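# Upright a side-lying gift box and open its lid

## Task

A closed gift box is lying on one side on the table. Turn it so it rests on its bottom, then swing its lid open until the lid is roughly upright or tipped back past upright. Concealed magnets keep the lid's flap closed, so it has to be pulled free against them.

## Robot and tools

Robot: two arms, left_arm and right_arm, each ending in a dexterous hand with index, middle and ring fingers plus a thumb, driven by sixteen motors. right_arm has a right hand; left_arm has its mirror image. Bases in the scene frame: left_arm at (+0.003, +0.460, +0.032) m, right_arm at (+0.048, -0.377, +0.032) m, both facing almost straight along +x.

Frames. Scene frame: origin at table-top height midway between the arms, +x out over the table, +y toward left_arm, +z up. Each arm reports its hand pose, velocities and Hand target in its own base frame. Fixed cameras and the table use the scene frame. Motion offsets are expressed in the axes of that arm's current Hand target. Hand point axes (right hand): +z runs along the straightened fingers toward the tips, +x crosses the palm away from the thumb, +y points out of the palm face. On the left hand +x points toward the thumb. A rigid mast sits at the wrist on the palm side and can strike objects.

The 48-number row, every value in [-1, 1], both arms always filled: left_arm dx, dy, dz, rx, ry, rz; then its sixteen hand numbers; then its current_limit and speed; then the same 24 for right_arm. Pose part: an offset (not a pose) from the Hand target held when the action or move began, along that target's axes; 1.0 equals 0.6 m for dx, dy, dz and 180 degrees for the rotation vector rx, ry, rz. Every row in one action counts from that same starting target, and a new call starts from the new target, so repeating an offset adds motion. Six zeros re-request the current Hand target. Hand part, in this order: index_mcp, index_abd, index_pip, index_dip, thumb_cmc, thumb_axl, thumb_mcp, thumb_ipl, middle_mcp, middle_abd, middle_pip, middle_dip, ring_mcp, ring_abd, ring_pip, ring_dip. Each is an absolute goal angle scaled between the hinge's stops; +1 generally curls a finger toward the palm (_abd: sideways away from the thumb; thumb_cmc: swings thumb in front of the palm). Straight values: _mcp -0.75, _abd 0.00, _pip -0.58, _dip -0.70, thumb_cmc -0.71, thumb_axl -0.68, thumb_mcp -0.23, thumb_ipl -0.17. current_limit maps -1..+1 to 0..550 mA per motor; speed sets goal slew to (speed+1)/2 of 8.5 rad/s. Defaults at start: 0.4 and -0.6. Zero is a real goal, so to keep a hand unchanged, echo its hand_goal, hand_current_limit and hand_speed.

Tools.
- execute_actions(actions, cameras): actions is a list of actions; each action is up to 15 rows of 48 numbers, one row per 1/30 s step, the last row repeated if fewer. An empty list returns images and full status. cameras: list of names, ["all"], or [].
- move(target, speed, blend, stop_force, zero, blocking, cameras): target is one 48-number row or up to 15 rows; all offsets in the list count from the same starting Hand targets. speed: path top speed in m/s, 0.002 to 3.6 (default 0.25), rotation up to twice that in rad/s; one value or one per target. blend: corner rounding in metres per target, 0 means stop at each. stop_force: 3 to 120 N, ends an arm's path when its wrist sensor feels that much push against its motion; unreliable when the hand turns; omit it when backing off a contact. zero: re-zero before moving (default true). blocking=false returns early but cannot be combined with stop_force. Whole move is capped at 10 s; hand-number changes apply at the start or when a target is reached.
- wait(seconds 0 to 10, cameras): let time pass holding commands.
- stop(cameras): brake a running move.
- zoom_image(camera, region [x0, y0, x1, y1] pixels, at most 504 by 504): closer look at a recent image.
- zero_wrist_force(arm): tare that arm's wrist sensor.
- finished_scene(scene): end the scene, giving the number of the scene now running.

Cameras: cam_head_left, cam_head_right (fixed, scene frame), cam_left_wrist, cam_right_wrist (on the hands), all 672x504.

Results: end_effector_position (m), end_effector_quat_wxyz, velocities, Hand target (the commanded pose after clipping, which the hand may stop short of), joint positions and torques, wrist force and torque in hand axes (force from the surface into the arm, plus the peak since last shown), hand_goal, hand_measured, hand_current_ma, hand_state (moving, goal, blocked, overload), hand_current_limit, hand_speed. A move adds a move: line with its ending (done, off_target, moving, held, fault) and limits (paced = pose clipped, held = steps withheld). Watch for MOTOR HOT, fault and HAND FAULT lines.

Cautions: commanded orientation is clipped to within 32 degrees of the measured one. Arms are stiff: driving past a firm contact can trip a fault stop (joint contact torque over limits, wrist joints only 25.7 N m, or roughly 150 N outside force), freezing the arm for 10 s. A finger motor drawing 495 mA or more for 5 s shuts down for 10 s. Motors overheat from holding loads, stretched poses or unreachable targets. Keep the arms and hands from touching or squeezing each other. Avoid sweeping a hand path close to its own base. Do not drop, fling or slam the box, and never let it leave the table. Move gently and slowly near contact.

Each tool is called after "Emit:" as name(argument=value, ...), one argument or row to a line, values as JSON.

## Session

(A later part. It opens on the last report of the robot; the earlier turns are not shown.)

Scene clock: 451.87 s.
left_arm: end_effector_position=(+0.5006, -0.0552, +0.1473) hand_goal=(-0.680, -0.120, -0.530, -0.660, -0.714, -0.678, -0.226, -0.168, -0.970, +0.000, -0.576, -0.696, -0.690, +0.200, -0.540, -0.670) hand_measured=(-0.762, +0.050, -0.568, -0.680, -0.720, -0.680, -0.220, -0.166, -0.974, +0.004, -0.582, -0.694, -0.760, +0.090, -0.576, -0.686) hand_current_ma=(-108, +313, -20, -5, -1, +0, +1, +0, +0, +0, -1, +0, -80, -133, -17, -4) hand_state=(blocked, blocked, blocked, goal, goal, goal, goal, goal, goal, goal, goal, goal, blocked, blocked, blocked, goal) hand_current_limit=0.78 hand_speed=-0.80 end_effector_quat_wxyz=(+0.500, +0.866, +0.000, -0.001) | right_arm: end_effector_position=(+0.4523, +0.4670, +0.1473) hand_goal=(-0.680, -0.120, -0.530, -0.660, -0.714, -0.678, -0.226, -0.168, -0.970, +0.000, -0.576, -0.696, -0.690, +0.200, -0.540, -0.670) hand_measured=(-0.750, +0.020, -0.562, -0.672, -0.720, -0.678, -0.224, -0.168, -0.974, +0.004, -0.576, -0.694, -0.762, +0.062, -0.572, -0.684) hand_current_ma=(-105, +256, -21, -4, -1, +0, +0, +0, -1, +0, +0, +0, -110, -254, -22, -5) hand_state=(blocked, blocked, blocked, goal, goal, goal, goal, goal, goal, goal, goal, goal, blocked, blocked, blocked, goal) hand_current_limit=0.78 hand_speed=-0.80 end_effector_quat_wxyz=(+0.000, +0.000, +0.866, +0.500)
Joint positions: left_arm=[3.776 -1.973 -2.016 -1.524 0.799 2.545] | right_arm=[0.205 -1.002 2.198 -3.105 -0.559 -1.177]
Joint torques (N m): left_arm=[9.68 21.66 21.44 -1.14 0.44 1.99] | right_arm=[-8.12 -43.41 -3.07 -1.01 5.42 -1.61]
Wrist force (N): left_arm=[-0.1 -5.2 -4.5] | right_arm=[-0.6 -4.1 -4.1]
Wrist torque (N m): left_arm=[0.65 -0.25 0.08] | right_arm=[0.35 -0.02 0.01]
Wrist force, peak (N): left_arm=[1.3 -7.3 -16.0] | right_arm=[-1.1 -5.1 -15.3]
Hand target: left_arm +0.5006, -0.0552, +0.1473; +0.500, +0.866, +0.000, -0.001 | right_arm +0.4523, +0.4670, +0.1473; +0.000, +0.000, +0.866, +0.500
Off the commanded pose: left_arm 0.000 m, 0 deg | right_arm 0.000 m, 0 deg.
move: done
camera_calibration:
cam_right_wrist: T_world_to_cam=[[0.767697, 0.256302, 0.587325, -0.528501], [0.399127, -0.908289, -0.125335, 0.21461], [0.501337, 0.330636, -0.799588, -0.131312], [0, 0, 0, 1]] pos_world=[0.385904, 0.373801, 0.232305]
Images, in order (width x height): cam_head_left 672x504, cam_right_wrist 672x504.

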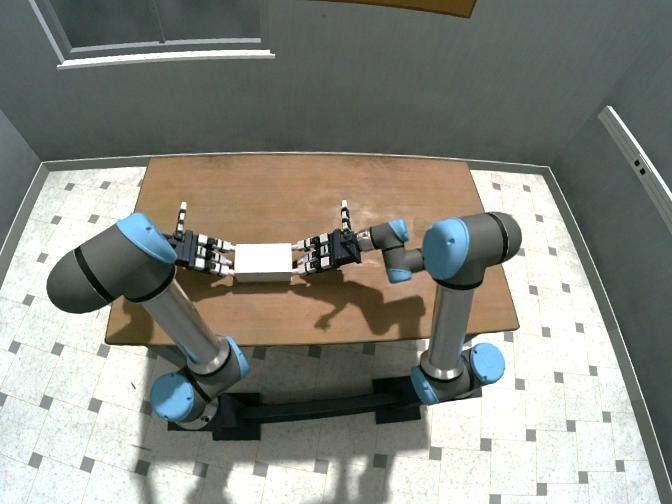

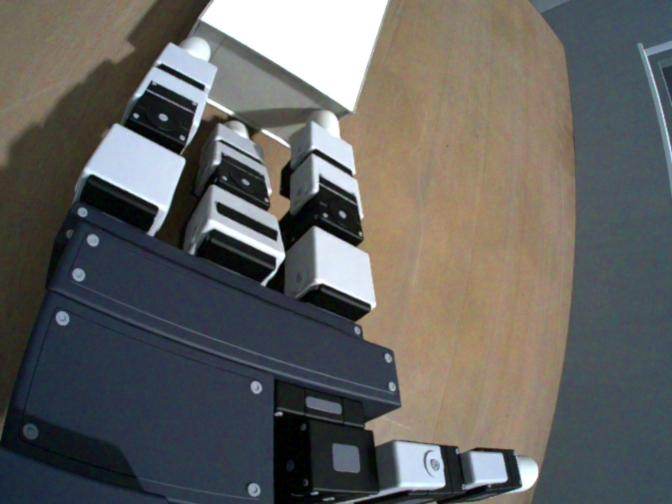

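Emit:
move(
  target=[0,0,0,0,0,0,-0.68,-0.2,-0.53,-0.66,-0.714,-0.678,-0.226,-0.168,-0.97,0,-0.576,-0.696,-0.67,0.45,-0.53,-0.66,0.78,-0.8, 0,0,0,0,0,0,-0.68,-0.2,-0.53,-0.66,-0.714,-0.678,-0.226,-0.168,-0.97,0,-0.576,-0.696,-0.67,0.45,-0.53,-0.66,0.78,-0.8],
  cameras=["cam_head_left","cam_right_wrist"],
)

Emit:
zoom_image(
  camera="cam_right_wrist",
  region=[100, 0, 400, 180],
)

Emit:
zoom_image(
  camera="cam_head_left",
  region=[200, 200, 340, 310],
)

Scene clock: 458.13 s.
left_arm: end_effector_position=(+0.5006, -0.0552, +0.1473) hand_goal=(-0.680, -0.200, -0.530, -0.660, -0.714, -0.678, -0.226, -0.168, -0.970, +0.000, -0.576, -0.696, -0.670, +0.450, -0.530, -0.660) hand_measured=(-0.742, -0.198, -0.564, -0.680, -0.720, -0.680, -0.220, -0.166, -0.974, +0.004, -0.582, -0.694, -0.688, +0.446, -0.536, -0.664) hand_current_ma=(-60, +0, -16, -5, -1, +0, +1, +0, +0, +0, -1, +0, -5, +0, -1, +0) hand_state=(blocked, goal, blocked, goal, goal, goal, goal, goal, goal, goal, goal, goal, goal, goal, goal, goal) hand_current_limit=0.78 hand_speed=-0.80 end_effector_quat_wxyz=(+0.500, +0.866, +0.000, -0.001) | right_arm: end_effector_position=(+0.4523, +0.4670, +0.1473) hand_goal=(-0.680, -0.200, -0.530, -0.660, -0.714, -0.678, -0.226, -0.168, -0.970, +0.000, -0.576, -0.696, -0.670, +0.450, -0.530, -0.660) hand_measured=(-0.734, -0.196, -0.560, -0.672, -0.720, -0.678, -0.224, -0.168, -0.974, +0.004, -0.576, -0.694, -0.688, +0.446, -0.536, -0.664) hand_current_ma=(-63, +0, -19, -4, -1, +0, +0, +0, -1, +0, +0, +0, -9, -1, -1, +0) hand_state=(blocked, goal, blocked, goal, goal, goal, goal, goal, goal, goal, goal, goal, goal, goal, goal, goal) hand_current_limit=0.78 hand_speed=-0.80 end_effector_quat_wxyz=(+0.000, +0.000, +0.866, +0.500)
Joint positions: left_arm=[3.776 -1.973 -2.016 -1.524 0.799 2.545] | right_arm=[0.205 -1.002 2.198 -3.105 -0.559 -1.177]
Joint torques (N m): left_arm=[6.68 23.59 19.93 0.78 -0.62 1.91] | right_arm=[-6.42 -42.94 -5.33 -1.93 3.03 -1.59]
Wrist force (N): left_arm=[0.3 -3.1 -1.2] | right_arm=[0.4 -1.4 -1.0]
Wrist torque (N m): left_arm=[0.17 -0.01 0.00] | right_arm=[-0.06 -0.01 0.20]
Wrist force, peak (N): left_arm=[0.1 -5.7 -5.5] | right_arm=[-0.2 -4.6 -4.9]
Hand target: left_arm +0.5006, -0.0552, +0.1473; +0.500, +0.866, +0.000, -0.001 | right_arm +0.4523, +0.4670, +0.1473; +0.000, +0.000, +0.866, +0.500
Off the commanded pose: left_arm 0.000 m, 0 deg | right_arm 0.000 m, 0 deg.
move: done
camera_calibration:
cam_right_wrist: T_world_to_cam=[[0.767707, 0.25624, 0.587339, -0.528485], [0.399127, -0.908274, -0.125441, 0.214629], [0.501322, 0.330725, -0.799561, -0.131346], [0, 0, 0, 1]] pos_world=[0.385904, 0.3738, 0.232304]
Images, in order (width x height): cam_head_left 672x504, cam_right_wrist 672x504.

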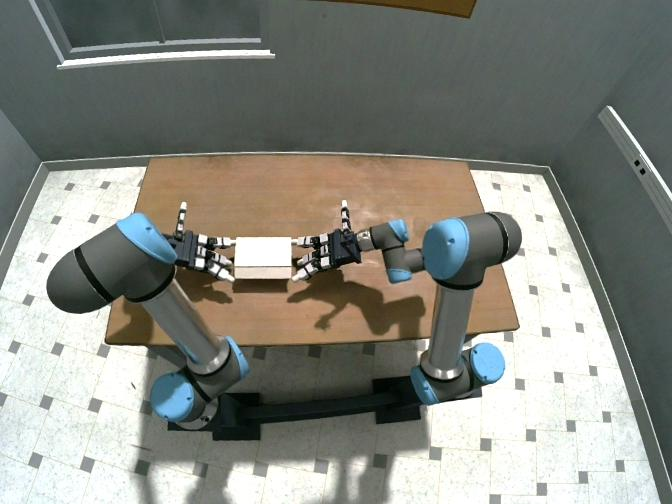

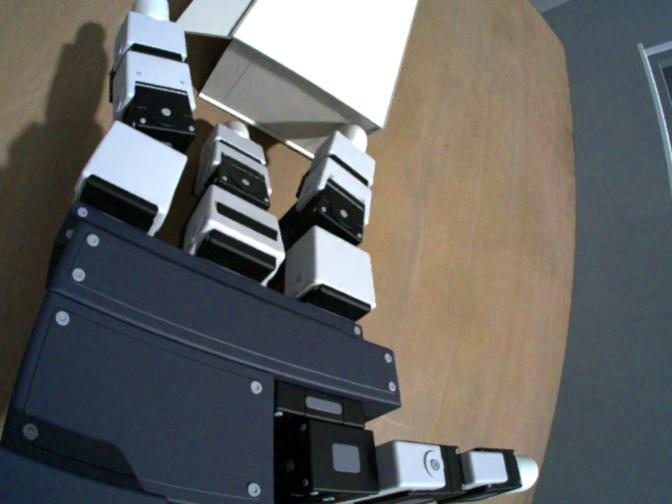

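Scaled by 1.680 from the camera's 672x504 image, which has a finer 960x720 frame.

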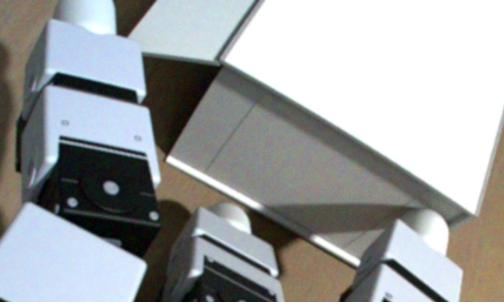

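Scaled by 3.600 from the camera's 672x504 image, which has a finer 960x720 frame.

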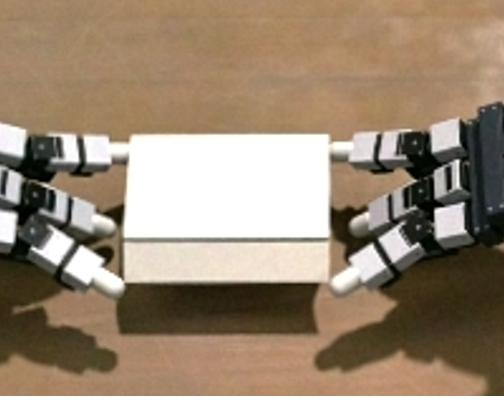

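Emit:
move(
  target=[0,0,0,0,0,0,-0.97,0,-0.576,-0.696,-0.714,-0.678,-0.226,-0.168,-0.97,0,-0.576,-0.696,-0.97,0.28,-0.576,-0.696,0.78,-0.6, 0,0,0,0,0,0,-0.97,0,-0.576,-0.696,-0.714,-0.678,-0.226,-0.168,-0.97,0,-0.576,-0.696,-0.97,0.28,-0.576,-0.696,0.78,-0.6],
)

Emit:
move(
  target=[0,0.0125,0.0217,0,0,0,-0.97,0,-0.576,-0.696,-0.714,-0.678,-0.226,-0.168,-0.97,0,-0.576,-0.696,-0.97,0.28,-0.576,-0.696,0.78,-0.6, 0,0.0125,0.0217,0,0,0,-0.97,0,-0.576,-0.696,-0.714,-0.678,-0.226,-0.168,-0.97,0,-0.576,-0.696,-0.97,0.28,-0.576,-0.696,0.78,-0.6],
  speed=0.06,
  stop_force=5,
  cameras=["cam_head_left","cam_right_wrist","cam_left_wrist"],
)

Emit:
zoom_image(
  camera="cam_right_wrist",
  region=[100, 0, 400, 180],
)

Emit:
zoom_image(
  camera="cam_head_left",
  region=[200, 200, 340, 310],
)

Scene clock: 475.37 s.
left_arm: end_effector_position=(+0.5006, -0.0552, +0.1473) hand_goal=(-0.970, +0.000, -0.576, -0.696, -0.714, -0.678, -0.226, -0.168, -0.970, +0.000, -0.576, -0.696, -0.970, +0.280, -0.576, -0.696) hand_measured=(-0.974, -0.004, -0.578, -0.694, -0.720, -0.680, -0.220, -0.166, -0.974, +0.004, -0.582, -0.694, -0.974, +0.282, -0.576, -0.694) hand_current_ma=(+0, +0, +0, +0, -1, +0, +1, +0, +0, +0, -1, +0, +0, +0, +0, +0) hand_state=(goal, goal, goal, goal, goal, goal, goal, goal, goal, goal, goal, goal, goal, goal, goal, goal) hand_current_limit=0.78 hand_speed=-0.60 end_effector_quat_wxyz=(+0.500, +0.866, +0.000, -0.001) | right_arm: end_effector_position=(+0.4523, +0.4670, +0.1473) hand_goal=(-0.970, +0.000, -0.576, -0.696, -0.714, -0.678, -0.226, -0.168, -0.970, +0.000, -0.576, -0.696, -0.970, +0.280, -0.576, -0.696) hand_measured=(-0.974, -0.004, -0.576, -0.694, -0.720, -0.678, -0.224, -0.168, -0.974, +0.004, -0.576, -0.694, -0.974, +0.282, -0.576, -0.694) hand_current_ma=(-1, +0, +0, +0, -1, +0, +0, +0, -1, +0, +0, +0, +0, +0, +0, +0) hand_state=(goal, goal, goal, goal, goal, goal, goal, goal, goal, goal, goal, goal, goal, goal, goal, goal) hand_current_limit=0.78 hand_speed=-0.60 end_effector_quat_wxyz=(+0.000, +0.000, +0.866, +0.500)
Joint positions: left_arm=[3.776 -1.973 -2.016 -1.524 0.799 2.545] | right_arm=[0.205 -1.002 2.198 -3.105 -0.559 -1.177]
Joint torques (N m): left_arm=[-7.66 28.78 10.01 1.69 -1.6 1.99] | right_arm=[2.63 -40.21 -17.17 -3.89 -0.83 -1.33]
Wrist force (N): left_arm=[0.4 -1.9 -0.5] | right_arm=[0.2 -0.4 -0.4]
Wrist torque (N m): left_arm=[0.00 -0.02 0.04] | right_arm=[-0.19 0.02 0.16]
Wrist force, peak (N): left_arm=[0.4 -3.5 -1.3] | right_arm=[0.4 -1.6 -1.2]
Hand target: left_arm +0.5006, -0.0552, +0.1473; +0.500, +0.866, +0.000, -0.001 | right_arm +0.4523, +0.4670, +0.1473; +0.000, +0.000, +0.866, +0.500
Off the commanded pose: left_arm 0.000 m, 0 deg | right_arm 0.000 m, 0 deg.
move: done

Scene clock: 476.83 s.
left_arm: end_effector_position=(+0.5006, -0.0702, +0.1473) hand_goal=(-0.970, +0.000, -0.576, -0.696, -0.714, -0.678, -0.226, -0.168, -0.970, +0.000, -0.576, -0.696, -0.970, +0.280, -0.576, -0.696) hand_measured=(-0.974, -0.004, -0.578, -0.694, -0.720, -0.680, -0.220, -0.166, -0.974, +0.004, -0.582, -0.694, -0.974, +0.282, -0.576, -0.694) hand_current_ma=(+0, +0, +0, +0, -1, +0, +1, +0, +0, +0, -1, +0, +0, +0, +0, +0) hand_state=(goal, goal, goal, goal, goal, goal, goal, goal, goal, goal, goal, goal, goal, goal, goal, goal) hand_current_limit=0.78 hand_speed=-0.60 end_effector_quat_wxyz=(+0.500, +0.866, +0.000, -0.001) | right_arm: end_effector_position=(+0.4523, +0.4820, +0.1473) hand_goal=(-0.970, +0.000, -0.576, -0.696, -0.714, -0.678, -0.226, -0.168, -0.970, +0.000, -0.576, -0.696, -0.970, +0.280, -0.576, -0.696) hand_measured=(-0.974, -0.004, -0.576, -0.694, -0.720, -0.678, -0.224, -0.168, -0.974, +0.004, -0.576, -0.694, -0.974, +0.282, -0.576, -0.694) hand_current_ma=(-1, +0, +0, +0, -1, +0, +0, +0, -1, +0, +0, +0, +0, +0, +0, +0) hand_state=(goal, goal, goal, goal, goal, goal, goal, goal, goal, goal, goal, goal, goal, goal, goal, goal) hand_current_limit=0.78 hand_speed=-0.60 end_effector_quat_wxyz=(+0.000, +0.000, +0.866, +0.500)
Joint positions: left_arm=[3.751 -1.963 -2.035 -1.496 0.782 2.52] | right_arm=[0.236 -0.98 2.172 -3.147 -0.57 -1.123]
Joint torques (N m): left_arm=[-10.99 44.09 6.54 2.2 -3.07 -2.24] | right_arm=[9.66 -19.36 -17.26 -4.67 -1.36 1.42]
Wrist force (N): left_arm=[0.4 -1.7 -0.9] | right_arm=[0.4 -0.6 -0.4]
Wrist torque (N m): left_arm=[0.06 -0.03 0.14] | right_arm=[-0.22 -0.03 0.00]
Wrist force, peak (N): left_arm=[0.6 -2.1 -1.0] | right_arm=[0.4 -1.0 -0.1]
Hand target: left_arm +0.5006, -0.0702, +0.1473; +0.500, +0.866, +0.000, -0.001 | right_arm +0.4523, +0.4820, +0.1473; +0.000, +0.000, +0.866, +0.500
Off the commanded pose: left_arm 0.000 m, 0 deg | right_arm 0.000 m, 0 deg.
move: done
camera_calibration:
cam_left_wrist: T_world_to_cam=[[-0.786886, 0.282918, -0.548422, 0.464753], [0.4097, 0.904101, -0.121441, -0.177456], [0.461471, -0.320249, -0.827336, -0.00368319], [0, 0, 0, 1]] pos_world=[0.440111, 0.0277714, 0.230283]
cam_right_wrist: T_world_to_cam=[[0.767697, 0.256302, 0.587325, -0.532371], [0.399127, -0.908289, -0.125335, 0.228326], [0.501337, 0.330636, -0.799588, -0.136305], [0, 0, 0, 1]] pos_world=[0.385904, 0.388901, 0.232305]
Images, in order (width x height): cam_head_left 672x504, cam_left_wrist 672x504, cam_right_wrist 672x504.

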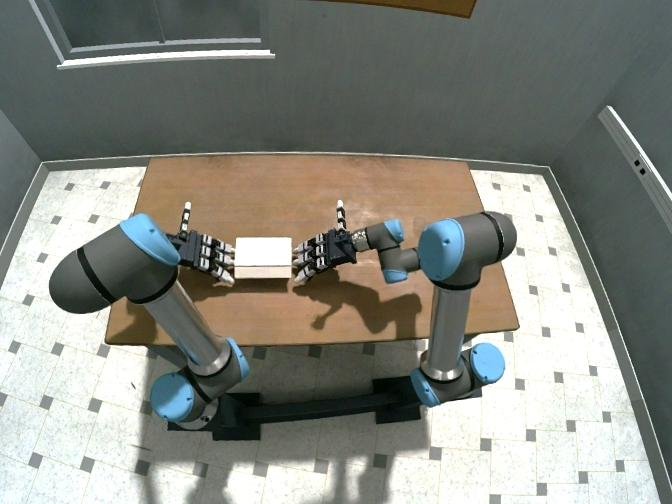

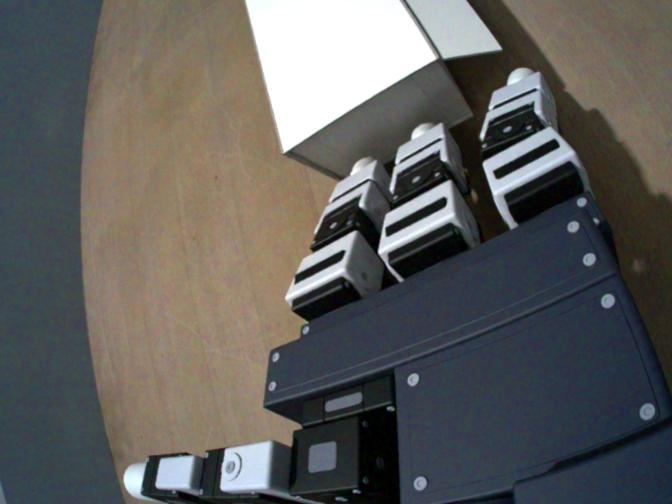

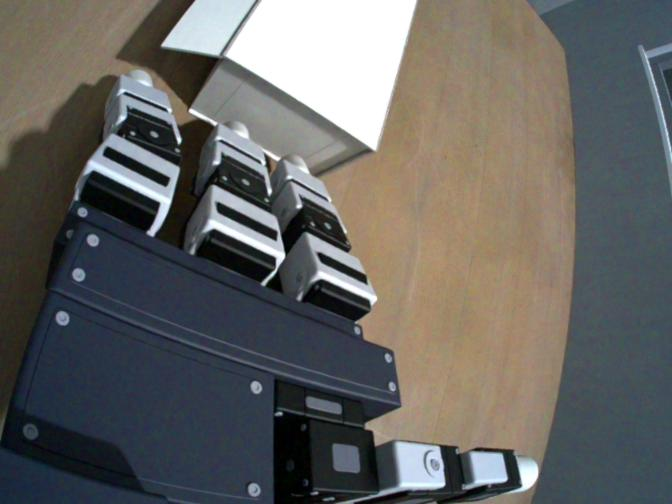

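Scaled by 1.680 from the camera's 672x504 image, which has a finer 960x720 frame.

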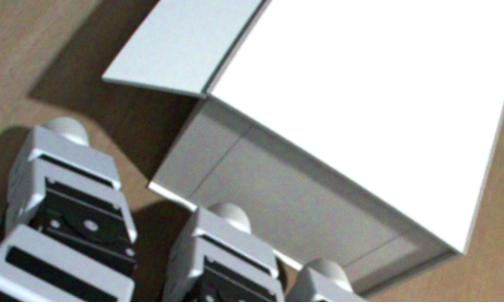

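Scaled by 3.600 from the camera's 672x504 image, which has a finer 960x720 frame.

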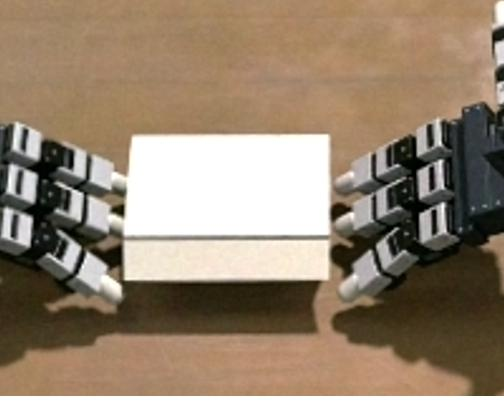

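Emit:
move(
  target=[
    [0,-0.025,-0.0433,0,0,0,-0.97,0,-0.576,-0.696,-0.714,-0.678,-0.226,-0.168,-0.97,0,-0.576,-0.696,-0.97,0.28,-0.576,-0.696,0.6,-0.4, 0,-0.025,-0.0433,0,0,0,-0.97,0,-0.576,-0.696,-0.714,-0.678,-0.226,-0.168,-0.97,0,-0.576,-0.696,-0.97,0.28,-0.576,-0.696,0.6,-0.4],
    [-0.0107,-0.025,-0.0433,0,0,0,0.6,0,0.6,0.3,-0.714,-0.678,-0.226,-0.168,0.6,0,0.6,0.3,-0.9,0.0,-0.576,-0.696,0.6,-0.4, 0.0083,-0.025,-0.0433,0,0,0,0.6,0,0.6,0.3,-0.714,-0.678,-0.226,-0.168,0.6,0,0.6,0.3,-0.9,0.0,-0.576,-0.696,0.6,-0.4],
    [-0.0107,0.025,0.0433,0,0,0,0.6,0,0.6,0.3,-0.714,-0.678,-0.226,-0.168,0.6,0,0.6,0.3,-0.9,0.0,-0.576,-0.696,0.6,-0.4, 0.0083,0.0233,0.0404,0,0,0,0.6,0,0.6,0.3,-0.714,-0.678,-0.226,-0.168,0.6,0,0.6,0.3,-0.9,0.0,-0.576,-0.696,0.6,-0.4],
  ],
  speed=0.12,
  cameras=["cam_head_left","cam_right_wrist","cam_left_wrist"],
)

Emit:
zoom_image(
  camera="cam_head_left",
  region=[200, 200, 340, 310],
)

Emit:
zoom_image(
  camera="cam_right_wrist",
  region=[100, 0, 400, 180],
)

Scene clock: 513.33 s.
left_arm: end_effector_position=(+0.4942, -0.1001, +0.1473) hand_goal=(+0.600, +0.000, +0.600, +0.300, -0.714, -0.678, -0.226, -0.168, +0.600, +0.000, +0.600, +0.300, -0.900, +0.000, -0.576, -0.696) hand_measured=(+0.534, -0.004, +0.572, +0.290, -0.720, -0.680, -0.220, -0.166, +0.484, +0.004, +0.580, +0.306, -0.992, +0.020, -0.652, -0.714) hand_current_ma=(-72, +0, -12, -1, -1, +0, +1, +0, -213, +0, -5, +1, -138, +4, -83, -5) hand_state=(blocked, goal, blocked, goal, goal, goal, goal, goal, blocked, goal, goal, goal, blocked, goal, blocked, goal) hand_current_limit=0.60 hand_speed=-0.40 end_effector_quat_wxyz=(+0.500, +0.866, +0.000, -0.001) | right_arm: end_effector_position=(+0.4473, +0.5099, +0.1473) hand_goal=(+0.600, +0.000, +0.600, +0.300, -0.714, -0.678, -0.226, -0.168, +0.600, +0.000, +0.600, +0.300, -0.900, +0.000, -0.576, -0.696) hand_measured=(+0.532, -0.004, +0.570, +0.292, -0.720, -0.678, -0.224, -0.168, +0.482, +0.004, +0.584, +0.306, -0.994, +0.020, -0.656, -0.718) hand_current_ma=(-98, +0, -20, -2, -1, +0, +0, +0, -268, +0, -7, +1, -175, +8, -122, -12) hand_state=(blocked, goal, blocked, goal, goal, goal, goal, goal, blocked, goal, goal, goal, blocked, blocked, blocked, blocked) hand_current_limit=0.60 hand_speed=-0.40 end_effector_quat_wxyz=(+0.000, +0.000, +0.866, +0.500)
Joint positions: left_arm=[3.707 -1.937 -2.088 -1.437 0.751 2.474] | right_arm=[0.295 -0.947 2.133 -3.223 -0.594 -1.025]
Joint torques (N m): left_arm=[-17.36 40.03 2.92 0.95 -4.93 -2.41] | right_arm=[15.28 -21.44 -19.23 -5.27 0.16 1.8]
Wrist force (N): left_arm=[0.9 -8.2 -12.4] | right_arm=[-0.2 -8.2 -12.4]
Wrist torque (N m): left_arm=[1.63 -1.01 0.69] | right_arm=[1.43 0.95 -0.60]
Wrist force, peak (N): left_arm=[0.9 -8.2 -12.4] | right_arm=[-0.2 -8.2 -12.4]
Hand target: left_arm +0.4942, -0.1002, +0.1473; +0.500, +0.866, +0.000, -0.001 | right_arm +0.4473, +0.5100, +0.1473; +0.000, +0.000, +0.866, +0.500
Off the commanded pose: left_arm 0.000 m, 0 deg | right_arm 0.000 m, 0 deg.
move: done
camera_calibration:
cam_left_wrist: T_world_to_cam=[[-0.786886, 0.282918, -0.548422, 0.468098], [0.4097, 0.904101, -0.121441, -0.14776], [0.461471, -0.320249, -0.827336, -0.0102591], [0, 0, 0, 1]] pos_world=[0.433611, -0.00212864, 0.230283]
cam_right_wrist: T_world_to_cam=[[0.767697, 0.256302, 0.587325, -0.535684], [0.399127, -0.908289, -0.125335, 0.255662], [0.501337, 0.330636, -0.799588, -0.143023], [0, 0, 0, 1]] pos_world=[0.380904, 0.416801, 0.232305]
Images, in order (width x height): cam_head_left 672x504, cam_left_wrist 672x504, cam_right_wrist 672x504.

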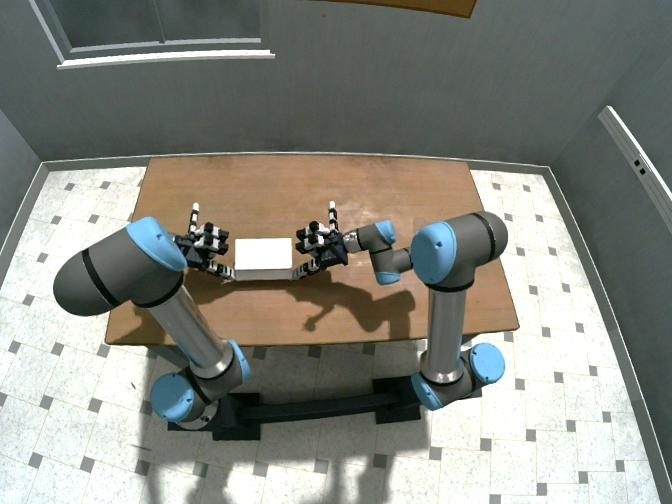

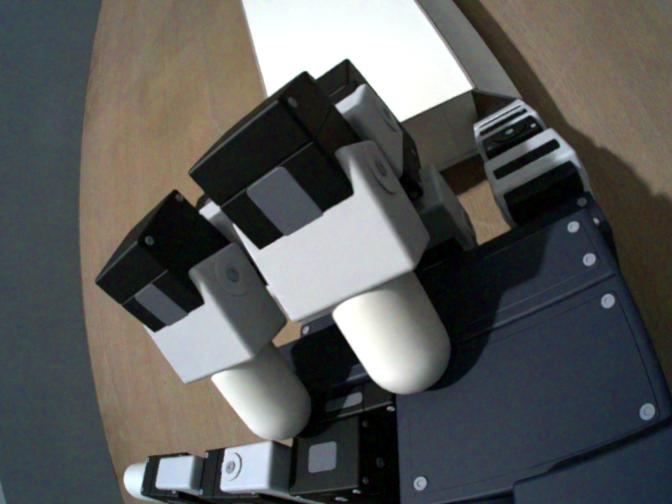

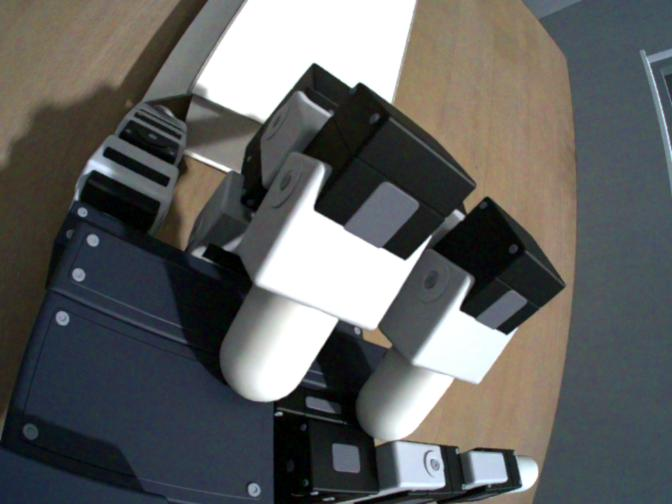

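Scaled by 3.600 from the camera's 672x504 image, which has a finer 960x720 frame.

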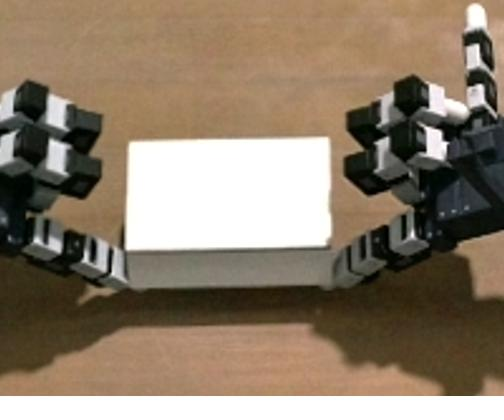

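Scaled by 1.680 from the camera's 672x504 image, which has a finer 960x720 frame.

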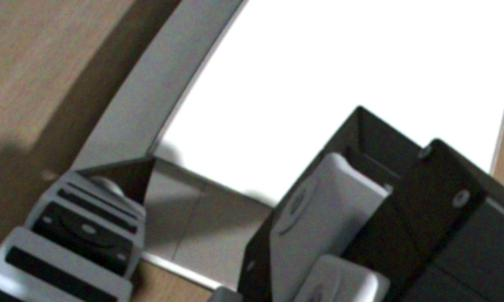

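Emit:
move(
  target=[
    [0,-0.025,-0.0433,0,0,0,0.5,0,0.58,0.3,-0.714,-0.678,-0.226,-0.168,0.46,0,0.58,0.3,-0.9,0.0,-0.576,-0.696,0.6,-0.4, 0,-0.025,-0.0433,0,0,0,0.5,0,0.58,0.3,-0.714,-0.678,-0.226,-0.168,0.46,0,0.58,0.3,-0.9,0.0,-0.576,-0.696,0.6,-0.4],
    [-0.03,-0.025,-0.0433,0,0,0,0.5,0,0.58,0.3,-0.714,-0.678,-0.226,-0.168,0.46,0,0.58,0.3,-0.9,0.0,-0.576,-0.696,0.6,-0.4, 0.03,-0.025,-0.0433,0,0,0,0.5,0,0.58,0.3,-0.714,-0.678,-0.226,-0.168,0.46,0,0.58,0.3,-0.9,0.0,-0.576,-0.696,0.6,-0.4],
  ],
  speed=0.12,
  cameras=["cam_head_left","cam_right_wrist"],
)

Emit:
zoom_image(
  camera="cam_head_left",
  region=[200, 200, 340, 310],
)

Emit:
move(
  target=[0,0.0292,0.0505,0,0,0,0.5,0,0.58,0.3,-0.714,-0.678,-0.226,-0.168,0.46,0,0.58,0.3,-0.9,0.0,-0.576,-0.696,0.6,-0.4, 0,0.0292,0.0505,0,0,0,0.5,0,0.58,0.3,-0.714,-0.678,-0.226,-0.168,0.46,0,0.58,0.3,-0.9,0.0,-0.576,-0.696,0.6,-0.4],
  speed=0.05,
  stop_force=5,
  cameras=["cam_head_left","cam_right_wrist","cam_left_wrist"],
)

Emit:
zoom_image(
  camera="cam_head_left",
  region=[200, 200, 340, 310],
)

Emit:
zoom_image(
  camera="cam_right_wrist",
  region=[60, 0, 360, 180],
)

Scene clock: 526.70 s.
left_arm: end_effector_position=(+0.4763, -0.0702, +0.1473) hand_goal=(+0.500, +0.000, +0.580, +0.300, -0.714, -0.678, -0.226, -0.168, +0.460, +0.000, +0.580, +0.300, -0.900, +0.000, -0.576, -0.696) hand_measured=(+0.498, -0.004, +0.576, +0.296, -0.720, -0.680, -0.220, -0.166, +0.454, +0.004, +0.578, +0.304, -0.914, +0.002, -0.582, -0.700) hand_current_ma=(+0, +0, +0, +0, -1, +0, +1, +0, +0, +0, +0, +0, -3, +0, +0, +0) hand_state=(goal, goal, goal, goal, goal, goal, goal, goal, goal, goal, goal, goal, goal, goal, goal, goal) hand_current_limit=0.60 hand_speed=-0.40 end_effector_quat_wxyz=(+0.500, +0.866, +0.000, -0.001) | right_arm: end_effector_position=(+0.4294, +0.4800, +0.1473) hand_goal=(+0.500, +0.000, +0.580, +0.300, -0.714, -0.678, -0.226, -0.168, +0.460, +0.000, +0.580, +0.300, -0.900, +0.000, -0.576, -0.696) hand_measured=(+0.496, -0.004, +0.576, +0.296, -0.720, -0.678, -0.224, -0.168, +0.454, +0.004, +0.580, +0.304, -0.916, +0.002, -0.582, -0.700) hand_current_ma=(+0, +0, +0, +0, -1, +0, +0, +0, -1, +0, +0, +0, -7, +0, -1, +0) hand_state=(goal, goal, goal, goal, goal, goal, goal, goal, goal, goal, goal, goal, goal, goal, goal, goal) hand_current_limit=0.60 hand_speed=-0.40 end_effector_quat_wxyz=(+0.000, +0.000, +0.866, +0.500)
Joint positions: left_arm=[3.781 -1.922 -2.096 -1.497 0.803 2.55] | right_arm=[0.244 -1 2.231 -3.197 -0.573 -1.11]
Joint torques (N m): left_arm=[11.96 41.71 6.9 -0.47 0.99 2] | right_arm=[9.34 -42.22 -1.72 -4.84 -1.36 1.39]
Wrist force (N): left_arm=[0.6 -1.9 -0.8] | right_arm=[0.3 -0.6 -0.2]
Wrist torque (N m): left_arm=[0.00 -0.07 0.05] | right_arm=[-0.25 -0.03 0.01]
Wrist force, peak (N): left_arm=[0.8 -8.2 -13.0] | right_arm=[0.1 -8.3 -12.5]
Hand target: left_arm +0.4762, -0.0702, +0.1473; +0.500, +0.866, +0.000, -0.001 | right_arm +0.4293, +0.4800, +0.1473; +0.000, +0.000, +0.866, +0.500
Off the commanded pose: left_arm 0.000 m, 0 deg | right_arm 0.000 m, 0 deg.
move: done
camera_calibration:
cam_right_wrist: T_world_to_cam=[[0.767697, 0.256302, 0.587325, -0.514253], [0.399127, -0.908289, -0.125335, 0.235558], [0.501337, 0.330636, -0.799588, -0.12413], [0, 0, 0, 1]] pos_world=[0.363004, 0.386801, 0.232305]
Images, in order (width x height): cam_head_left 672x504, cam_right_wrist 672x504.

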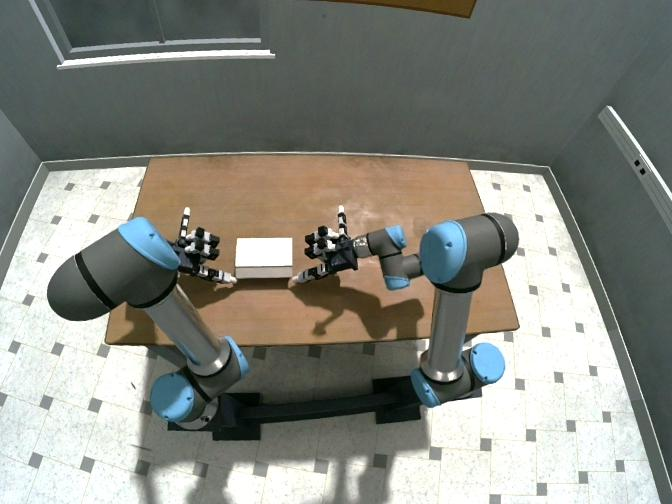

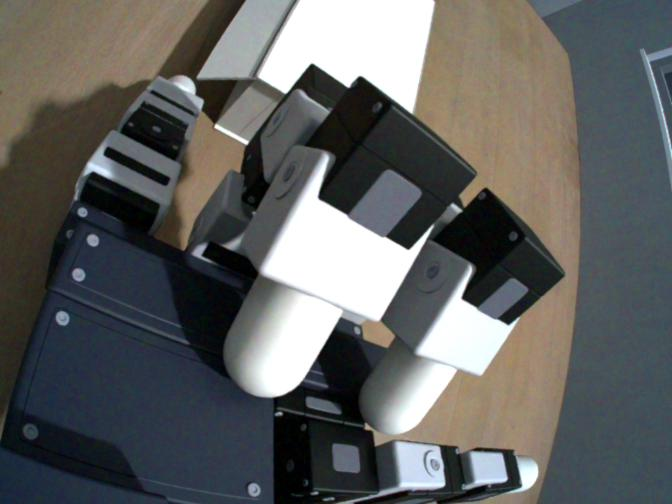

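Scaled by 3.600 from the camera's 672x504 image, which has a finer 960x720 frame.

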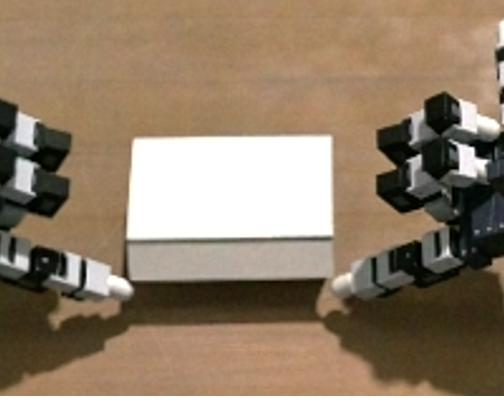

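Scene clock: 528.33 s.
left_arm: end_effector_position=(+0.4761, -0.0903, +0.1474) hand_goal=(+0.500, +0.000, +0.580, +0.300, -0.714, -0.678, -0.226, -0.168, +0.460, +0.000, +0.580, +0.300, -0.900, +0.000, -0.576, -0.696) hand_measured=(+0.496, -0.004, +0.576, +0.296, -0.720, -0.680, -0.220, -0.166, +0.454, +0.004, +0.578, +0.304, -0.942, -0.010, -0.596, -0.700) hand_current_ma=(+0, +0, +0, +0, -1, +0, +1, +0, +0, +0, +0, +0, -29, -1, -6, +0) hand_state=(goal, goal, goal, goal, goal, goal, goal, goal, goal, goal, goal, goal, blocked, goal, blocked, goal) hand_current_limit=0.60 hand_speed=-0.40 end_effector_quat_wxyz=(+0.500, +0.866, +0.000, -0.001) | right_arm: end_effector_position=(+0.4291, +0.5004, +0.1474) hand_goal=(+0.500, +0.000, +0.580, +0.300, -0.714, -0.678, -0.226, -0.168, +0.460, +0.000, +0.580, +0.300, -0.900, +0.000, -0.576, -0.696) hand_measured=(+0.496, -0.004, +0.576, +0.296, -0.720, -0.678, -0.224, -0.168, +0.454, +0.004, +0.580, +0.304, -0.946, -0.010, -0.596, -0.700) hand_current_ma=(+0, +0, +0, +0, -1, +0, +0, +0, -1, +0, +0, +0, -49, -2, -9, +0) hand_state=(goal, goal, goal, goal, goal, goal, goal, goal, goal, goal, goal, goal, blocked, goal, goal, goal) hand_current_limit=0.60 hand_speed=-0.40 end_effector_quat_wxyz=(+0.000, +0.000, +0.866, +0.500)
Joint positions: left_arm=[3.746 -1.91 -2.122 -1.46 0.778 2.515] | right_arm=[0.287 -0.972 2.193 -3.246 -0.59 -1.04]
Joint torques (N m): left_arm=[10.7 18.48 21.86 -0.68 0.95 2.03] | right_arm=[-9.81 -43.93 -2.12 -0.75 4.42 -1.58]
Wrist force (N): left_arm=[0.6 -2.8 -2.1] | right_arm=[0.3 -1.7 -1.2]
Wrist torque (N m): left_arm=[0.15 -0.11 0.08] | right_arm=[-0.15 -0.03 0.12]
Wrist force, peak (N): left_arm=[1.1 -4.5 -6.1] | right_arm=[-0.2 -3.5 -5.5]
Hand target: left_arm +0.4761, -0.0903, +0.1474; +0.500, +0.866, +0.000, -0.001 (not the last commanded pose) | right_arm +0.4291, +0.5004, +0.1474; +0.000, +0.000, +0.866, +0.500 (not the last commanded pose)
Off the commanded pose: left_arm 0.015 m, 0 deg | right_arm 0.015 m, 0 deg.
move: contact (left_arm, right_arm)
camera_calibration:
cam_left_wrist: T_world_to_cam=[[-0.786791, 0.282941, -0.548548, 0.451044], [0.40989, 0.903989, -0.121635, -0.149328], [0.461465, -0.320545, -0.827225, 0.00124197], [0, 0, 0, 1]] pos_world=[0.415512, 0.00777087, 0.230283]
cam_right_wrist: T_world_to_cam=[[0.767582, 0.25696, 0.587187, -0.519583], [0.399712, -0.90806, -0.125133, 0.253827], [0.501047, 0.330755, -0.799721, -0.130607], [0, 0, 0, 1]] pos_world=[0.362805, 0.407201, 0.232405]
Images, in order (width x height): cam_head_left 672x504, cam_left_wrist 672x504, cam_right_wrist 672x504.

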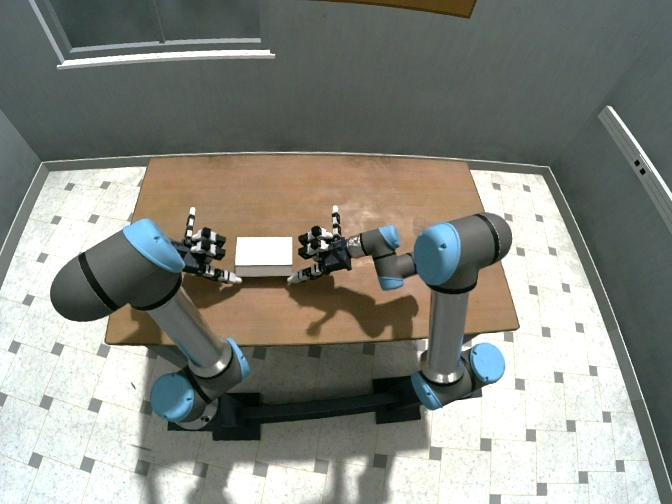

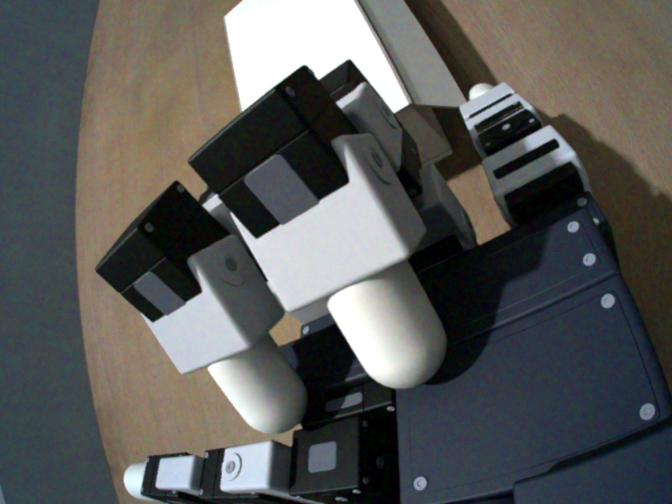

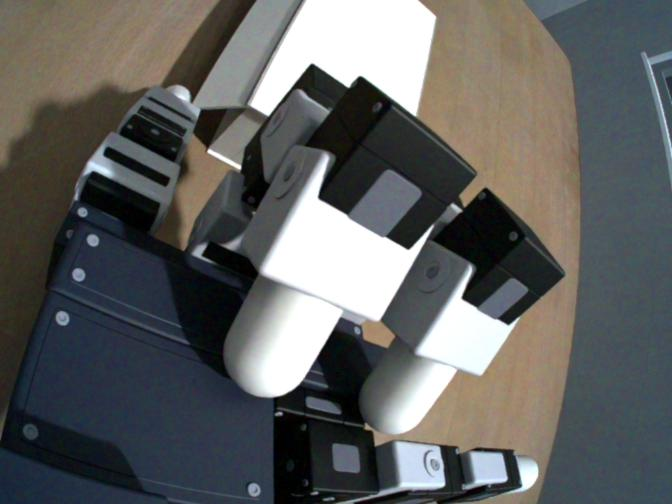

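Scaled by 3.600 from the camera's 672x504 image, which has a finer 960x720 frame.

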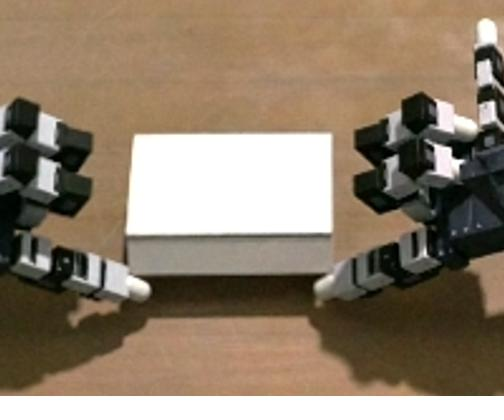

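Scaled by 1.680 from the camera's 672x504 image, which has a finer 960x720 frame.

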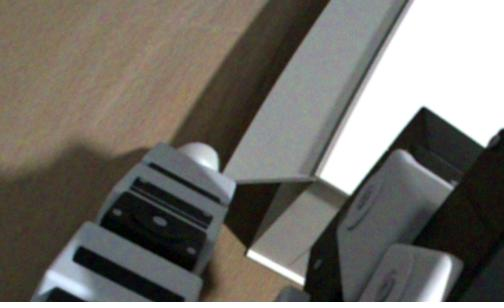

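Emit:
move(
  target=[
    [0,-0.025,-0.0433,0,0,0,0.5,0,0.58,0.3,-0.714,-0.678,-0.226,-0.168,0.46,0,0.58,0.3,-0.9,0.0,-0.576,-0.696,0.6,-0.4, 0,-0.025,-0.0433,0,0,0,0.5,0,0.58,0.3,-0.714,-0.678,-0.226,-0.168,0.46,0,0.58,0.3,-0.9,0.0,-0.576,-0.696,0.6,-0.4],
    [0.045,-0.025,-0.0433,0,0,0,0.5,0,0.58,0.3,-0.714,-0.678,-0.226,-0.168,0.46,0,0.58,0.3,-0.9,0.0,-0.576,-0.696,0.6,-0.4, -0.045,-0.025,-0.0433,0,0,0,0.5,0,0.58,0.3,-0.714,-0.678,-0.226,-0.168,0.46,0,0.58,0.3,-0.9,0.0,-0.576,-0.696,0.6,-0.4],
  ],
  speed=0.12,
)

Emit:
move(
  target=[0,0.0375,0.065,0,0,0,0.5,0,0.58,0.3,-0.714,-0.678,-0.226,-0.168,0.46,0,0.58,0.3,-0.9,0.0,-0.576,-0.696,0.6,-0.4, 0,0.0375,0.065,0,0,0,0.5,0,0.58,0.3,-0.714,-0.678,-0.226,-0.168,0.46,0,0.58,0.3,-0.9,0.0,-0.576,-0.696,0.6,-0.4],
  speed=0.04,
  stop_force=4,
  cameras=["cam_head_left","cam_right_wrist","cam_left_wrist"],
)

Emit:
zoom_image(
  camera="cam_head_left",
  region=[200, 200, 340, 310],
)

Emit:
zoom_image(
  camera="cam_right_wrist",
  region=[60, 0, 360, 180],
)

Scene clock: 543.93 s.
left_arm: end_effector_position=(+0.5030, -0.0603, +0.1473) hand_goal=(+0.500, +0.000, +0.580, +0.300, -0.714, -0.678, -0.226, -0.168, +0.460, +0.000, +0.580, +0.300, -0.900, +0.000, -0.576, -0.696) hand_measured=(+0.496, -0.004, +0.576, +0.296, -0.722, -0.680, -0.220, -0.166, +0.454, +0.004, +0.578, +0.304, -0.914, -0.002, -0.582, -0.700) hand_current_ma=(+0, +0, +0, +0, -1, +0, +1, +0, +0, +0, +0, +0, -3, +0, +0, +0) hand_state=(goal, goal, goal, goal, goal, goal, goal, goal, goal, goal, goal, goal, goal, goal, goal, goal) hand_current_limit=0.60 hand_speed=-0.40 end_effector_quat_wxyz=(+0.500, +0.866, +0.000, -0.001) | right_arm: end_effector_position=(+0.4561, +0.4704, +0.1474) hand_goal=(+0.500, +0.000, +0.580, +0.300, -0.714, -0.678, -0.226, -0.168, +0.460, +0.000, +0.580, +0.300, -0.900, +0.000, -0.576, -0.696) hand_measured=(+0.496, -0.004, +0.576, +0.296, -0.720, -0.678, -0.224, -0.168, +0.454, +0.004, +0.580, +0.304, -0.916, -0.002, -0.582, -0.700) hand_current_ma=(+0, +0, +0, +0, -1, +0, +0, +0, -1, +0, +0, +0, -6, +0, -1, +0) hand_state=(goal, goal, goal, goal, goal, goal, goal, goal, goal, goal, goal, goal, goal, goal, goal, goal) hand_current_limit=0.60 hand_speed=-0.40 end_effector_quat_wxyz=(+0.000, +0.000, +0.866, +0.500)
Joint positions: left_arm=[3.765 -1.973 -2.016 -1.515 0.791 2.534] | right_arm=[0.211 -0.994 2.182 -3.104 -0.561 -1.169]
Joint torques (N m): left_arm=[-11.79 23.46 22.7 2.15 -3.02 -2.19] | right_arm=[-10.06 -18.94 -16.45 -1.04 4.38 -1.69]
Wrist force (N): left_arm=[0.7 -2.1 -0.9] | right_arm=[0.2 -0.3 -0.3]
Wrist torque (N m): left_arm=[-0.02 -0.07 0.17] | right_arm=[-0.22 0.02 0.16]
Wrist force, peak (N): left_arm=[0.9 -2.8 -2.0] | right_arm=[0.4 -1.7 -1.2]
Hand target: left_arm +0.5031, -0.0603, +0.1473; +0.500, +0.866, +0.000, -0.001 | right_arm +0.4562, +0.4704, +0.1474; +0.000, +0.000, +0.866, +0.500
Off the commanded pose: left_arm 0.000 m, 0 deg | right_arm 0.000 m, 0 deg.
move: done

Scene clock: 545.83 s.
left_arm: end_effector_position=(+0.5030, -0.0881, +0.1474) hand_goal=(+0.500, +0.000, +0.580, +0.300, -0.714, -0.678, -0.226, -0.168, +0.460, +0.000, +0.580, +0.300, -0.900, +0.000, -0.576, -0.696) hand_measured=(+0.496, -0.004, +0.576, +0.296, -0.722, -0.680, -0.220, -0.166, +0.454, +0.004, +0.578, +0.304, -0.926, -0.002, -0.588, -0.700) hand_current_ma=(+0, +0, +0, +0, -1, +0, +1, +0, +0, +0, +0, +0, -10, +0, -2, +0) hand_state=(goal, goal, goal, goal, goal, goal, goal, goal, goal, goal, goal, goal, blocked, goal, goal, goal) hand_current_limit=0.60 hand_speed=-0.40 end_effector_quat_wxyz=(+0.500, +0.866, +0.000, -0.001) | right_arm: end_effector_position=(+0.4560, +0.4978, +0.1474) hand_goal=(+0.500, +0.000, +0.580, +0.300, -0.714, -0.678, -0.226, -0.168, +0.460, +0.000, +0.580, +0.300, -0.900, +0.000, -0.576, -0.696) hand_measured=(+0.496, -0.004, +0.576, +0.296, -0.720, -0.678, -0.224, -0.168, +0.454, +0.004, +0.580, +0.304, -0.928, -0.002, -0.588, -0.700) hand_current_ma=(+0, +0, +0, +0, -1, +0, +0, +0, -1, +0, +0, +0, -20, +0, -3, +0) hand_state=(goal, goal, goal, goal, goal, goal, goal, goal, goal, goal, goal, goal, blocked, goal, goal, goal) hand_current_limit=0.60 hand_speed=-0.40 end_effector_quat_wxyz=(-0.001, -0.001, +0.866, +0.500)
Joint positions: left_arm=[3.718 -1.958 -2.051 -1.462 0.759 2.487] | right_arm=[0.266 -0.957 2.134 -3.172 -0.581 -1.075]
Joint torques (N m): left_arm=[11.3 20.98 22.99 -0.56 0.95 2.11] | right_arm=[-10.08 -45.34 -3.54 -0.82 4.38 -1.63]
Wrist force (N): left_arm=[0.8 -2.1 -0.8] | right_arm=[0.5 -0.9 -0.6]
Wrist torque (N m): left_arm=[0.03 -0.10 0.08] | right_arm=[-0.20 -0.04 0.17]
Wrist force, peak (N): left_arm=[0.9 -3.8 -4.8] | right_arm=[0.0 -2.3 -3.7]
Hand target: left_arm +0.5030, -0.0881, +0.1474; +0.500, +0.866, +0.000, -0.001 (not the last commanded pose) | right_arm +0.4560, +0.4978, +0.1474; -0.001, -0.001, +0.866, +0.500 (not the last commanded pose)
Off the commanded pose: left_arm 0.017 m, 0 deg | right_arm 0.018 m, 0 deg.
move: contact (left_arm, right_arm)
camera_calibration:
cam_left_wrist: T_world_to_cam=[[-0.786747, 0.283065, -0.548547, 0.471672], [0.410095, 0.90388, -0.121747, -0.162358], [0.461358, -0.320741, -0.827209, -0.0104995], [0, 0, 0, 1]] pos_world=[0.442513, 0.00987032, 0.230282]
cam_right_wrist: T_world_to_cam=[[0.767551, 0.257425, 0.587024, -0.539863], [0.400132, -0.907886, -0.125053, 0.240524], [0.500759, 0.330872, -0.799853, -0.143133], [0, 0, 0, 1]] pos_world=[0.389807, 0.404702, 0.232506]
Images, in order (width x height): cam_head_left 672x504, cam_left_wrist 672x504, cam_right_wrist 672x504.

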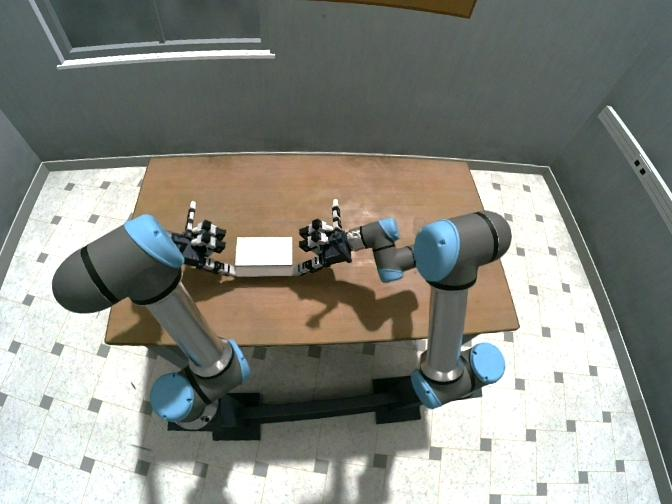

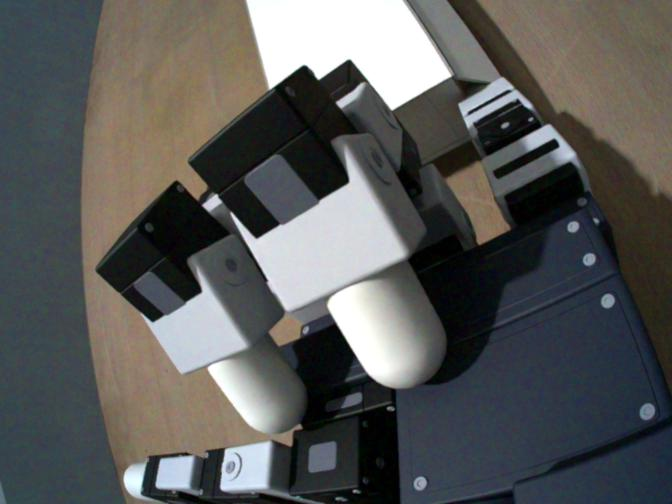

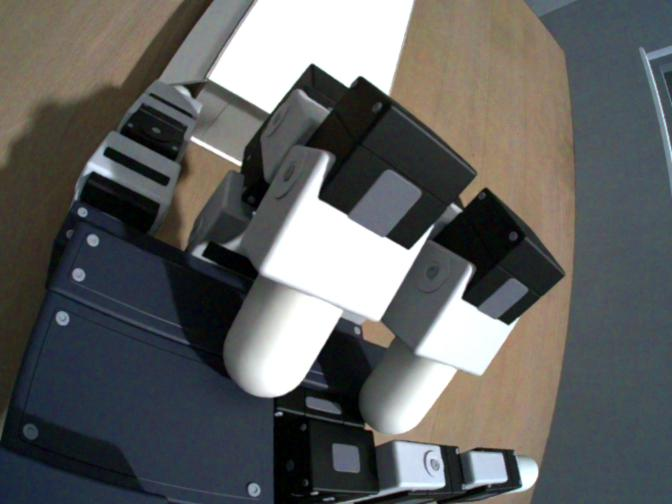

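Scaled by 3.600 from the camera's 672x504 image, which has a finer 960x720 frame.

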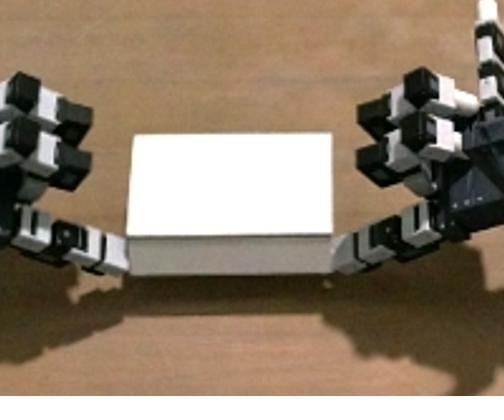

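Scaled by 1.680 from the camera's 672x504 image, which has a finer 960x720 frame.

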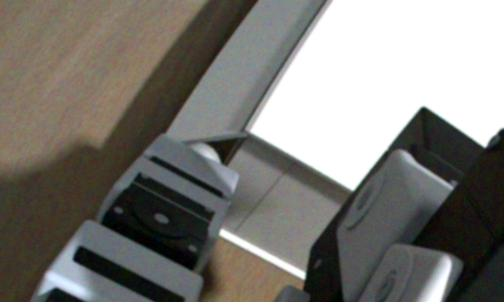

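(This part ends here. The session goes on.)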